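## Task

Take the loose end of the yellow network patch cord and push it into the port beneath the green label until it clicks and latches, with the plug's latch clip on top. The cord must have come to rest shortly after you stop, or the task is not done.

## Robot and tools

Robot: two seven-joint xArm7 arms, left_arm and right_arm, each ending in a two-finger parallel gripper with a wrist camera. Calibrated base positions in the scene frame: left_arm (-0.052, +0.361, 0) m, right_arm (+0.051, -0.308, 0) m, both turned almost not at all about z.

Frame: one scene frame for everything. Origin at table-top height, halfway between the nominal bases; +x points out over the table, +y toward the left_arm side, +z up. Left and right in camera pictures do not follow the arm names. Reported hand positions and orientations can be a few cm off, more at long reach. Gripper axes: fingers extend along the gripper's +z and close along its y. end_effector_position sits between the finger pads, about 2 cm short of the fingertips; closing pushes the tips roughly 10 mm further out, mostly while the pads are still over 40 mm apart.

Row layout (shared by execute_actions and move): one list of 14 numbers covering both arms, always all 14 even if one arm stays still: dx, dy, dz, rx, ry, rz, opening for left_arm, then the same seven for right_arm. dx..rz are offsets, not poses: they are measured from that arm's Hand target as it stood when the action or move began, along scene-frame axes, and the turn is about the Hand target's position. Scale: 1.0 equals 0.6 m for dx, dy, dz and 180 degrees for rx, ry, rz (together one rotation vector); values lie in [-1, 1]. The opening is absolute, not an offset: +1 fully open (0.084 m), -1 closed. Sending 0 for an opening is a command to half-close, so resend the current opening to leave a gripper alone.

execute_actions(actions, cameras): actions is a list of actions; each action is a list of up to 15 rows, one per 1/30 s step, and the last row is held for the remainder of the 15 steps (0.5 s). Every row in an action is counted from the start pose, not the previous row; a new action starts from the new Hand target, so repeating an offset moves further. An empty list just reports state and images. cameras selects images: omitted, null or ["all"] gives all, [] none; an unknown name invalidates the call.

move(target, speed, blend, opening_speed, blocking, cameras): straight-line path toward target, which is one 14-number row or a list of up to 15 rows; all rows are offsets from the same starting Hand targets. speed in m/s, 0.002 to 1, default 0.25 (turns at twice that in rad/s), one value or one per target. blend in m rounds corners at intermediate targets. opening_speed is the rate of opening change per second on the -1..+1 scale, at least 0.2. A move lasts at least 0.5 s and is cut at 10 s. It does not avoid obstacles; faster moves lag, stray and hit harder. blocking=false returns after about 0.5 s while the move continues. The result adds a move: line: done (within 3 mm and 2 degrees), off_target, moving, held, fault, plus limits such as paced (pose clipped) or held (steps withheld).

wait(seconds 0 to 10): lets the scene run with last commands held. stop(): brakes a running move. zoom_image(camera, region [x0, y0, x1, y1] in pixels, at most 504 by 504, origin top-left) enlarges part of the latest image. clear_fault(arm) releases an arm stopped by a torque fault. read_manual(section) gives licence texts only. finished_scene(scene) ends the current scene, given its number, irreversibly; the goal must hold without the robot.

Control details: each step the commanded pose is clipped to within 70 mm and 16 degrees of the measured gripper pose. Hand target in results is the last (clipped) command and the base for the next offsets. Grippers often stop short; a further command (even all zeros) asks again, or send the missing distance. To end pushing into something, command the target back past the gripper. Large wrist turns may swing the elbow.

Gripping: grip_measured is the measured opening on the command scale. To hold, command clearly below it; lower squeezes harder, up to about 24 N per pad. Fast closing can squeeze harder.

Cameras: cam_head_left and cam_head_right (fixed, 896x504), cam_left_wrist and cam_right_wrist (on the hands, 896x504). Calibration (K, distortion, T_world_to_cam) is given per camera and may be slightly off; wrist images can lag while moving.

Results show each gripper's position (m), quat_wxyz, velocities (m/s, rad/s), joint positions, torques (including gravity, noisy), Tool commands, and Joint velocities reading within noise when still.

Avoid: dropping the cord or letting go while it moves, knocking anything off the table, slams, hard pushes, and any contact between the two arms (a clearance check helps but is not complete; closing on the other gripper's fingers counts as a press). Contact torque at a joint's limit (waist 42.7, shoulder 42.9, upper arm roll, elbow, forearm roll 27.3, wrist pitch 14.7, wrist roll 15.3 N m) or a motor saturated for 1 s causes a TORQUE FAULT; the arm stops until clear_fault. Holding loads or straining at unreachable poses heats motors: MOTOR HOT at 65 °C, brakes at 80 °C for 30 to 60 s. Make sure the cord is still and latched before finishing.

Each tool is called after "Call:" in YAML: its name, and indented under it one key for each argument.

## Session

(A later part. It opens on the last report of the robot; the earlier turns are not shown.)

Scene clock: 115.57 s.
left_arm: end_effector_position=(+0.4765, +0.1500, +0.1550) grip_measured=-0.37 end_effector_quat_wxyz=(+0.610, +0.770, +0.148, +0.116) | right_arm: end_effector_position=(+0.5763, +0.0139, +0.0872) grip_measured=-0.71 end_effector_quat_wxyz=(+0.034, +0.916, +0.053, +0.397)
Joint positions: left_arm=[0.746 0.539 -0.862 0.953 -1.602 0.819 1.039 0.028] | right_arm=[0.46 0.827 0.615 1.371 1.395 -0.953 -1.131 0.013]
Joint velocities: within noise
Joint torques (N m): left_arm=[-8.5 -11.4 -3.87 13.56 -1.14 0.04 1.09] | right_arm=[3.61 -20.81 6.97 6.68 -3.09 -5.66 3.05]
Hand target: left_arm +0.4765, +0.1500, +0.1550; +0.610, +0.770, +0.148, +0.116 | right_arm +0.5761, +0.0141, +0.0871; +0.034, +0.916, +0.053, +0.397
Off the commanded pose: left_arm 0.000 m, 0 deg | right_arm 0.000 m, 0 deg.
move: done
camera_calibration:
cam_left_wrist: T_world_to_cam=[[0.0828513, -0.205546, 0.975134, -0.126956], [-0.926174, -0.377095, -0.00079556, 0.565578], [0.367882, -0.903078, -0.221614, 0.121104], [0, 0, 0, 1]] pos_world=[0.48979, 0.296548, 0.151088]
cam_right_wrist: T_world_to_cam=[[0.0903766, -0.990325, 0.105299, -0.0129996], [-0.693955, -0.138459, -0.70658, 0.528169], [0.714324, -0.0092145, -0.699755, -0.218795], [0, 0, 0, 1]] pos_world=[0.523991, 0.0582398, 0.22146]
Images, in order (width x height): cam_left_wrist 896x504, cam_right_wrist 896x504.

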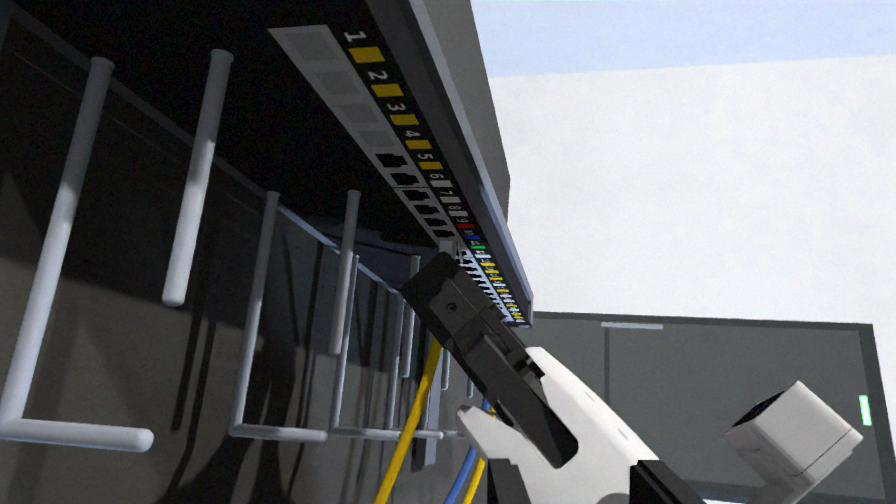

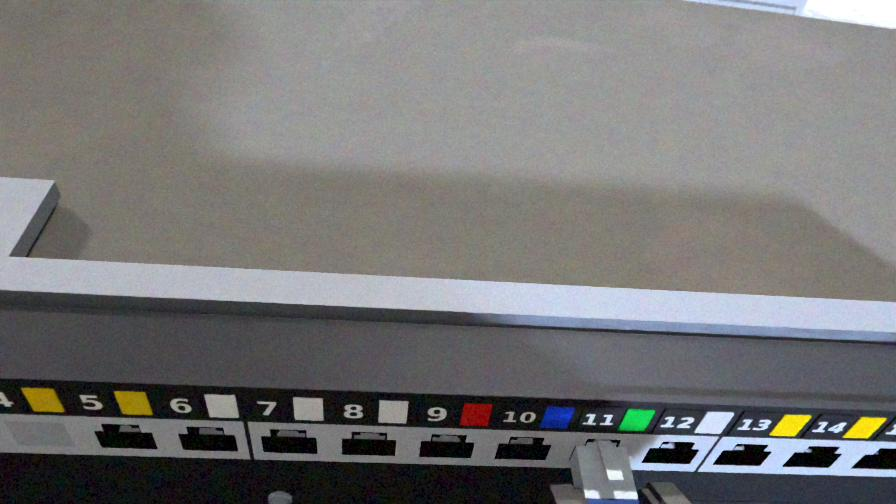

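Call:
move:
  target:
    - [0,0,0,0,0,0,-0.35,0.0022,0.00025,0,0,0,0,-1]
    - [0,0,0,0,0,0,-0.35,0.0017,0.0002,0,0,0,0,-1]
  speed: 0.015
  cameras: ["cam_left_wrist", "cam_right_wrist"]

Call:
zoom_image:
  camera: "cam_left_wrist"
  region: [430, 220, 480, 270]

Call:
zoom_image:
  camera: "cam_right_wrist"
  region: [540, 424, 652, 504]

Scene clock: 116.80 s.
left_arm: end_effector_position=(+0.4765, +0.1500, +0.1550) grip_measured=-0.37 end_effector_quat_wxyz=(+0.610, +0.770, +0.148, +0.116) | right_arm: end_effector_position=(+0.5771, +0.0143, +0.0870) grip_measured=-0.71 end_effector_quat_wxyz=(+0.034, +0.916, +0.053, +0.397)
Joint positions: left_arm=[0.746 0.539 -0.862 0.953 -1.602 0.819 1.039 0.028] | right_arm=[0.461 0.83 0.615 1.376 1.396 -0.953 -1.136 0.013]
Joint velocities: within noise
Joint torques (N m): left_arm=[-8.46 -12.02 -3.72 13.65 -1.1 0.17 1.38] | right_arm=[-7.83 -20.21 2.54 11.07 -2.65 0.84 0.68]
Hand target: left_arm +0.4765, +0.1500, +0.1550; +0.610, +0.770, +0.148, +0.116 | right_arm +0.5772, +0.0142, +0.0871; +0.034, +0.916, +0.053, +0.397
Off the commanded pose: left_arm 0.000 m, 0 deg | right_arm 0.000 m, 0 deg.
move: done
camera_calibration:
cam_left_wrist: T_world_to_cam=[[0.0828513, -0.205546, 0.975134, -0.126956], [-0.926174, -0.377095, -0.00079556, 0.565578], [0.367882, -0.903078, -0.221614, 0.121104], [0, 0, 0, 1]] pos_world=[0.48979, 0.296548, 0.151088]
cam_right_wrist: T_world_to_cam=[[0.0908797, -0.990242, 0.105648, -0.0130119], [-0.693991, -0.139059, -0.706427, 0.528729], [0.714225, -0.00911896, -0.699857, -0.219364], [0, 0, 0, 1]] pos_world=[0.524791, 0.0586393, 0.22136]
Images, in order (width x height): cam_left_wrist 896x504, cam_right_wrist 896x504.

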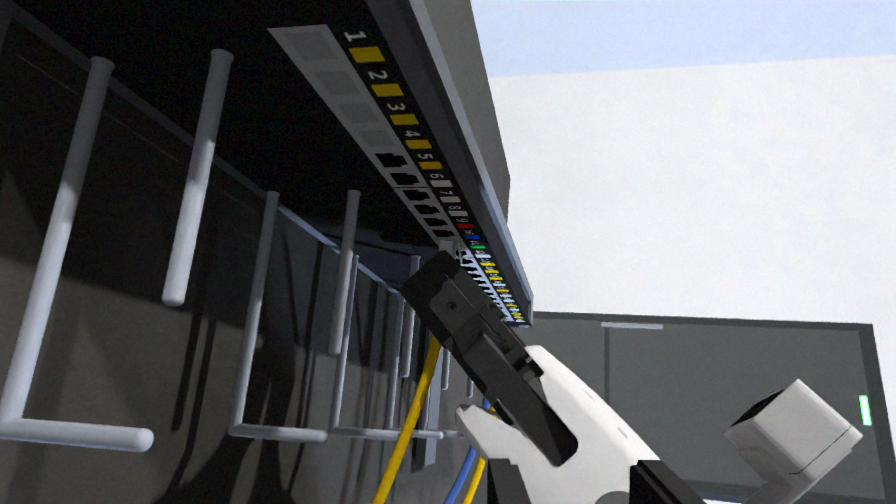

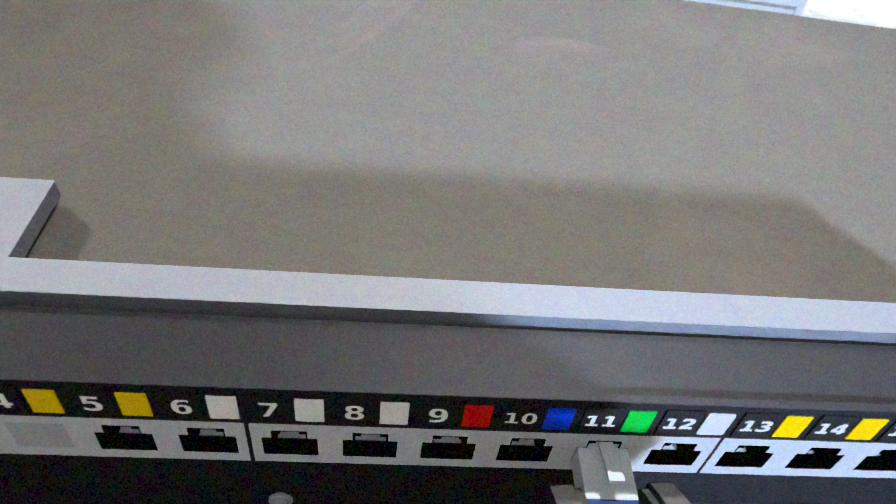

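Scaled by 10.080 from the camera's 896x504 image, which has a finer 1280x720 frame.

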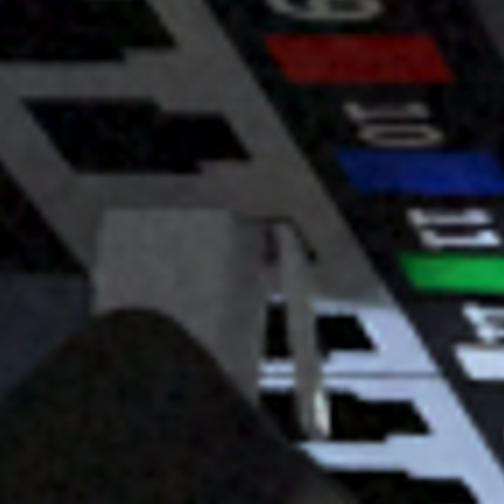

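Scaled by 4.500 from the camera's 896x504 image, which has a finer 1280x720 frame.

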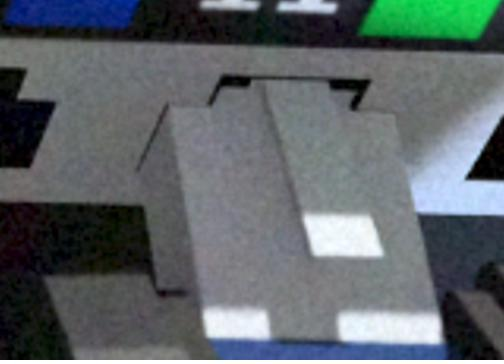

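Call:
move:
  target: [0,0,0,0,0,0,-0.35,0,0,0,0,0,0,-0.4]
  opening_speed: 0.5
  cameras: ["cam_left_wrist", "cam_right_wrist"]

Call:
zoom_image:
  camera: "cam_right_wrist"
  region: [520, 404, 660, 504]

Call:
zoom_image:
  camera: "cam_left_wrist"
  region: [400, 200, 500, 320]

Scene clock: 119.20 s.
left_arm: end_effector_position=(+0.4765, +0.1500, +0.1550) grip_measured=-0.37 end_effector_quat_wxyz=(+0.610, +0.770, +0.148, +0.116) | right_arm: end_effector_position=(+0.5772, +0.0142, +0.0872) grip_measured=-0.42 end_effector_quat_wxyz=(+0.034, +0.916, +0.053, +0.397)
Joint positions: left_arm=[0.746 0.539 -0.862 0.953 -1.602 0.819 1.039 0.028] | right_arm=[0.46 0.829 0.615 1.376 1.396 -0.953 -1.135 0.026]
Joint velocities: within noise
Joint torques (N m): left_arm=[-8.15 -11.6 -3.83 13.63 -0.8 0.22 1.2] | right_arm=[0.27 -18.87 6.28 12.01 -1.4 -1.89 2.83]
Hand target: left_arm +0.4765, +0.1500, +0.1550; +0.610, +0.770, +0.148, +0.116 | right_arm +0.5772, +0.0142, +0.0871; +0.034, +0.916, +0.053, +0.397
Off the commanded pose: left_arm 0.000 m, 0 deg | right_arm 0.000 m, 0 deg.
move: done
camera_calibration:
cam_left_wrist: T_world_to_cam=[[0.0828513, -0.205546, 0.975134, -0.126956], [-0.926174, -0.377095, -0.00079556, 0.565578], [0.367882, -0.903078, -0.221614, 0.121104], [0, 0, 0, 1]] pos_world=[0.48979, 0.296548, 0.151088]
cam_right_wrist: T_world_to_cam=[[0.0905706, -0.990298, 0.105385, -0.0130055], [-0.693827, -0.138658, -0.706666, 0.528785], [0.714423, -0.00911595, -0.699655, -0.219516], [0, 0, 0, 1]] pos_world=[0.524891, 0.0584397, 0.22146]
Images, in order (width x height): cam_left_wrist 896x504, cam_right_wrist 896x504.

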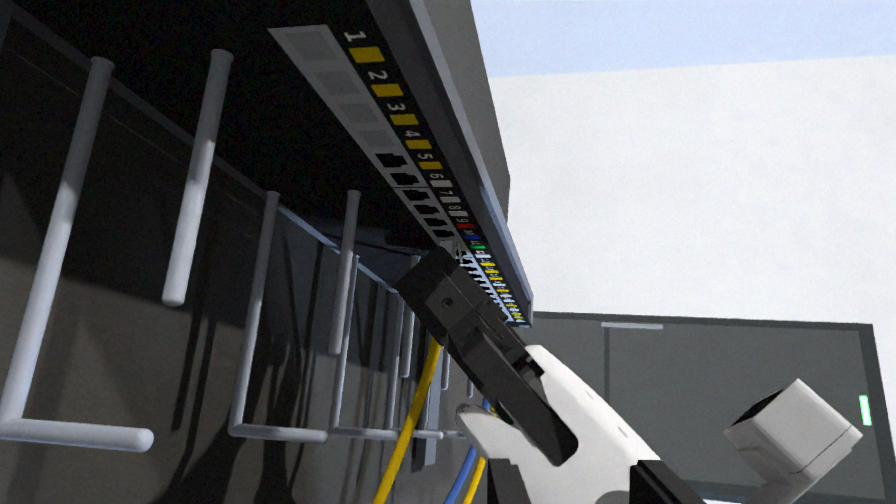

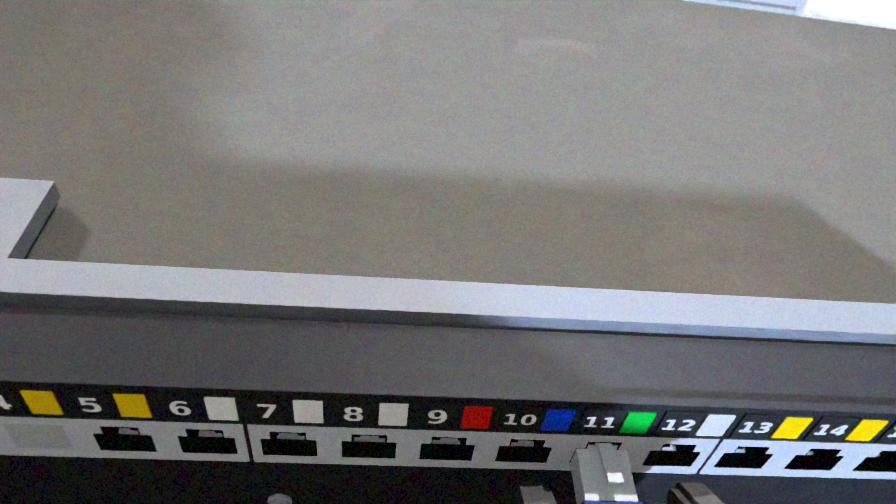

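Scaled by 3.600 from the camera's 896x504 image, which has a finer 1280x720 frame.

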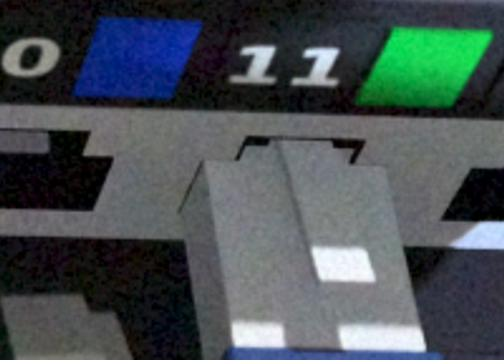

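Scaled by 4.200 from the camera's 896x504 image, which has a finer 1280x720 frame.

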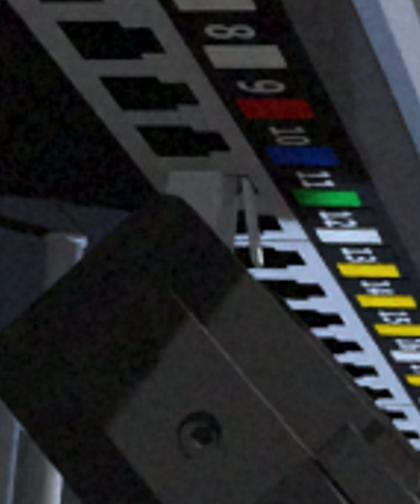

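Call:
move:
  target:
    - [0,0,0,0,0,0,-0.35,-0.0731,0.002,0.0684,0,0,0,-0.4]
    - [0,0,0,0,0,0,-0.35,-0.20,0.0,0.20,0,0,0,-0.4]
  speed: [0.06,0.15]
  blend: [0.01,0]

Call:
zoom_image:
  camera: "cam_left_wrist"
  region: [400, 200, 520, 360]

Call:
wait:
  seconds: 1.5

Call:
zoom_image:
  camera: "cam_left_wrist"
  region: [400, 200, 520, 360]

Call:
zoom_image:
  camera: "cam_right_wrist"
  region: [400, 200, 760, 504]

Scene clock: 121.93 s.
left_arm: end_effector_position=(+0.4765, +0.1500, +0.1550) grip_measured=-0.37 end_effector_quat_wxyz=(+0.610, +0.770, +0.148, +0.116) | right_arm: end_effector_position=(+0.4572, +0.0142, +0.2071) grip_measured=-0.42 end_effector_quat_wxyz=(+0.034, +0.916, +0.053, +0.397)
Joint positions: left_arm=[0.746 0.539 -0.862 0.953 -1.602 0.819 1.039 0.028] | right_arm=[0.434 0.429 0.828 1.126 1.736 -1.051 -1.211 0.026]
Joint velocities: within noise
Joint torques (N m): left_arm=[-8.42 -11.68 -3.97 13.53 -0.48 0.31 1.31] | right_arm=[-5.48 -16.53 5.66 10.19 2.13 -4.88 -2.76]
Hand target: left_arm +0.4765, +0.1500, +0.1550; +0.610, +0.770, +0.148, +0.116 | right_arm +0.4572, +0.0142, +0.2071; +0.034, +0.916, +0.053, +0.397
Off the commanded pose: left_arm 0.000 m, 0 deg | right_arm 0.000 m, 0 deg.
move: done
camera_calibration:
cam_left_wrist: T_world_to_cam=[[0.0828513, -0.205546, 0.975134, -0.126956], [-0.926174, -0.377095, -0.00079556, 0.565578], [0.367882, -0.903078, -0.221614, 0.121104], [0, 0, 0, 1]] pos_world=[0.48979, 0.296548, 0.151088]
cam_right_wrist: T_world_to_cam=[[0.0905912, -0.990297, 0.105378, -0.0146903], [-0.693927, -0.138666, -0.706567, 0.530346], [0.714324, -0.00911603, -0.699756, -0.0497513], [0, 0, 0, 1]] pos_world=[0.404891, 0.0585397, 0.34146]

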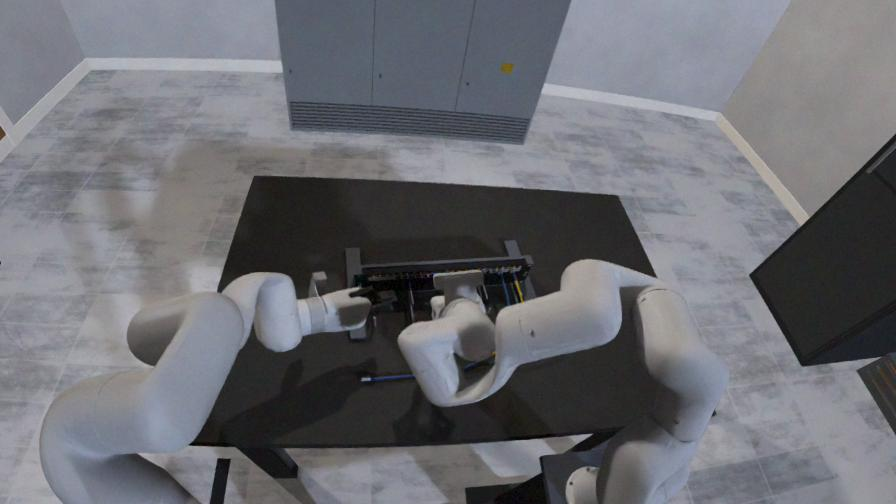

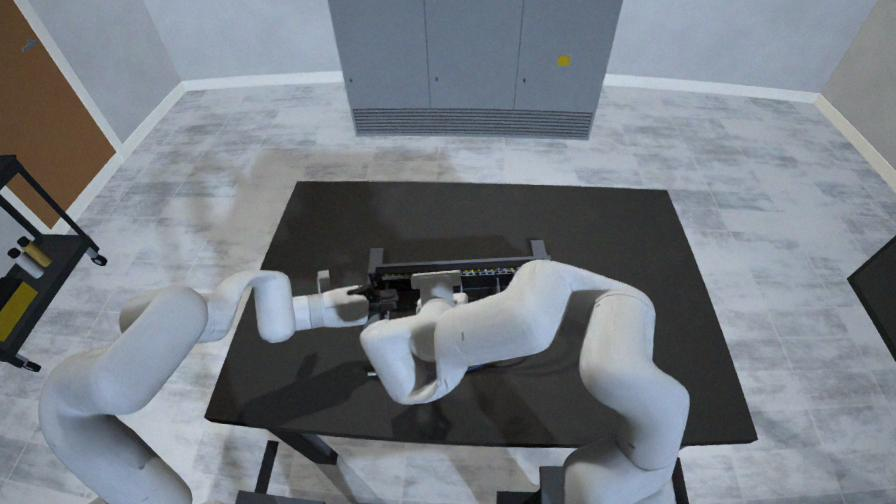

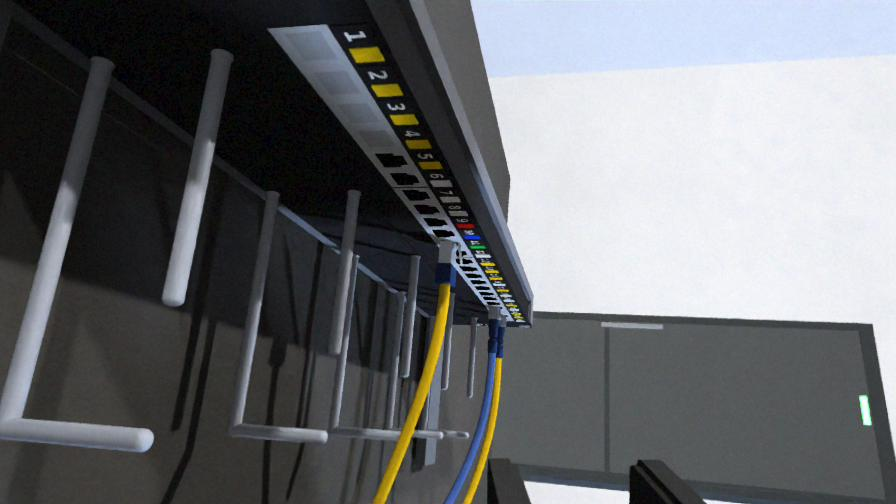

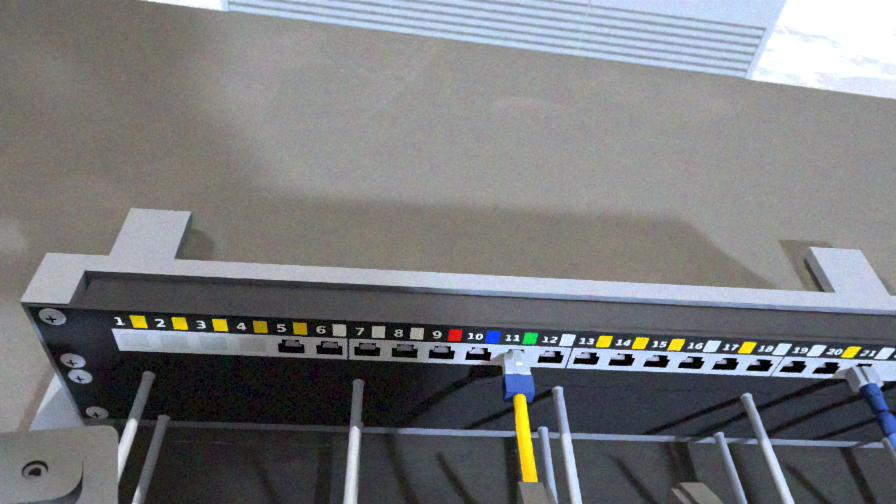

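Scaled by 3.150 from the camera's 896x504 image, which has a finer 1280x720 frame.

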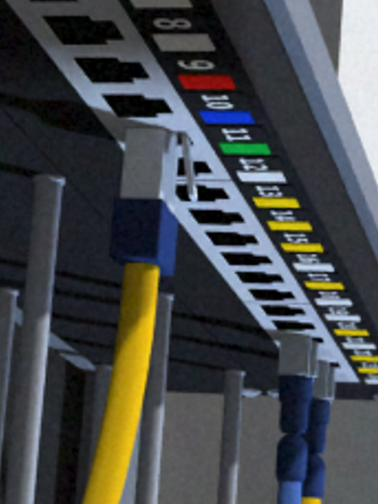

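Scene clock: 123.43 s.
left_arm: end_effector_position=(+0.4765, +0.1500, +0.1550) grip_measured=-0.37 end_effector_quat_wxyz=(+0.610, +0.770, +0.148, +0.116) | right_arm: end_effector_position=(+0.4572, +0.0142, +0.2071) grip_measured=-0.42 end_effector_quat_wxyz=(+0.034, +0.916, +0.053, +0.397)
Joint positions: left_arm=[0.746 0.539 -0.862 0.953 -1.602 0.819 1.039 0.028] | right_arm=[0.434 0.429 0.828 1.126 1.736 -1.051 -1.211 0.026]
Joint velocities: within noise
Joint torques (N m): left_arm=[-8.44 -11.85 -3.77 13.21 -0.58 0.12 1.21] | right_arm=[-5.29 -16.64 5.61 11.18 1.93 -4.82 -2.81]
Hand target: left_arm +0.4765, +0.1500, +0.1550; +0.610, +0.770, +0.148, +0.116 | right_arm +0.4572, +0.0142, +0.2071; +0.034, +0.916, +0.053, +0.397
Tool commands: left_gripper/opening=-0.35 right_gripper/opening=-0.4
Off the commanded pose: left_arm 0.000 m, 0 deg | right_arm 0.000 m, 0 deg.
wait: 1.50 s; at rest by 0.17 s
camera_calibration:
cam_left_wrist: T_world_to_cam=[[0.0828513, -0.205546, 0.975134, -0.126956], [-0.926174, -0.377095, -0.00079556, 0.565578], [0.367882, -0.903078, -0.221614, 0.121104], [0, 0, 0, 1]] pos_world=[0.48979, 0.296548, 0.151088]
cam_right_wrist: T_world_to_cam=[[0.0905912, -0.990297, 0.105378, -0.0146903], [-0.693927, -0.138666, -0.706567, 0.530346], [0.714324, -0.00911603, -0.699756, -0.0497513], [0, 0, 0, 1]] pos_world=[0.404891, 0.0585397, 0.34146]

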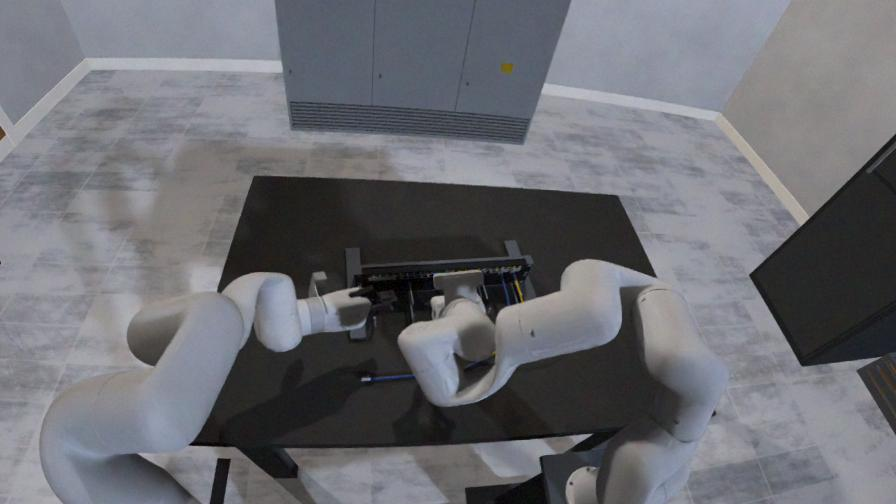

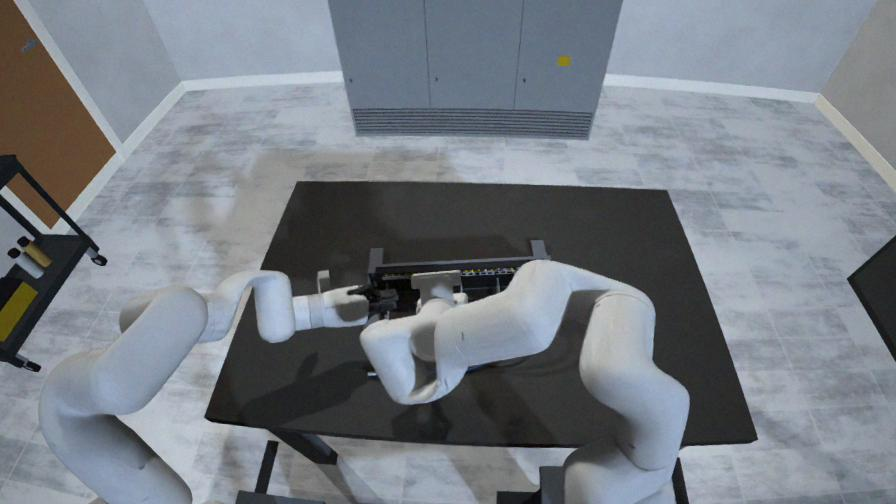

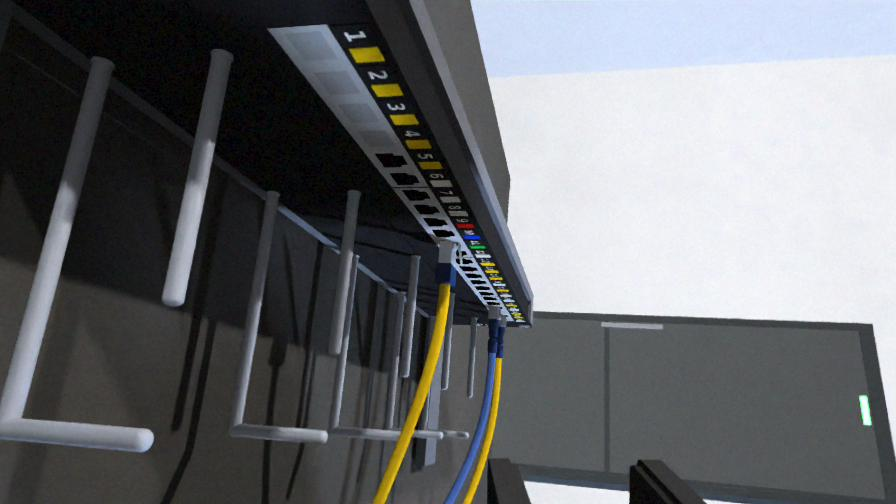

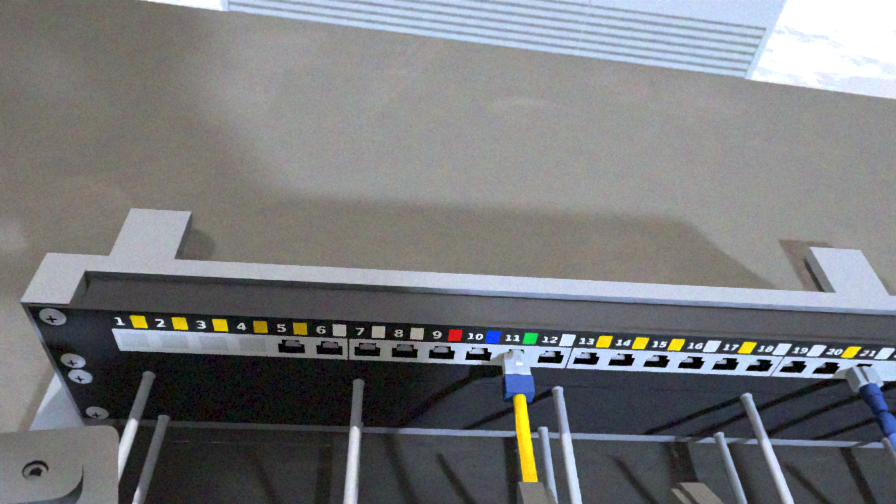

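Scaled by 3.150 from the camera's 896x504 image, which has a finer 1280x720 frame.

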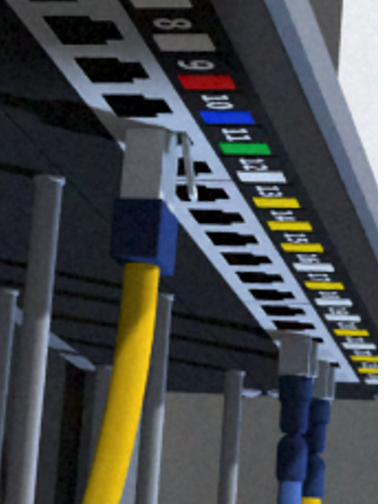

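Scaled by 1.400 from the camera's 896x504 image, which has a finer 1280x720 frame.

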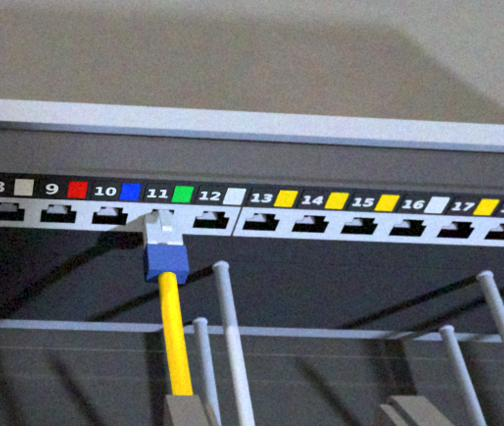

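Call:
execute_actions:
  actions: []
  cameras: ["cam_left_wrist"]

Scene clock: 125.33 s.
left_arm: end_effector_position=(+0.4765, +0.1500, +0.1550) grip_measured=-0.37 end_effector_quat_wxyz=(+0.610, +0.770, +0.148, +0.116) | right_arm: end_effector_position=(+0.4572, +0.0142, +0.2071) grip_measured=-0.42 end_effector_quat_wxyz=(+0.034, +0.916, +0.053, +0.397)
Joint positions: left_arm=[0.746 0.539 -0.862 0.953 -1.602 0.819 1.039 0.028] | right_arm=[0.434 0.429 0.828 1.126 1.736 -1.051 -1.211 0.026]
Joint velocities: within noise
Joint torques (N m): left_arm=[-8.61 -11.78 -3.77 13.27 -0.64 0.23 1.21] | right_arm=[-4.52 -16.31 5.6 12.7 1.92 -4.82 -2.77]
Hand target: left_arm +0.4765, +0.1500, +0.1550; +0.610, +0.770, +0.148, +0.116 | right_arm +0.4572, +0.0142, +0.2071; +0.034, +0.916, +0.053, +0.397
Tool commands: left_gripper/opening=-0.35 right_gripper/opening=-0.4
Off the commanded pose: left_arm 0.000 m, 0 deg | right_arm 0.000 m, 0 deg.
camera_calibration:
cam_left_wrist: T_world_to_cam=[[0.0828513, -0.205546, 0.975134, -0.126956], [-0.926174, -0.377095, -0.00079556, 0.565578], [0.367882, -0.903078, -0.221614, 0.121104], [0, 0, 0, 1]] pos_world=[0.48979, 0.296548, 0.151088]
Images, in order (width x height): cam_left_wrist 896x504.

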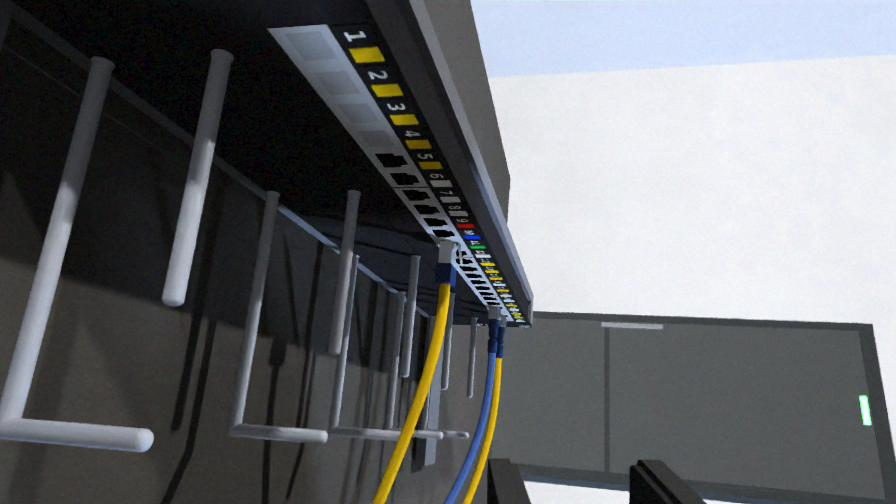

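Call:
finished_scene:
  scene: 2

The scene is finished: the task was done.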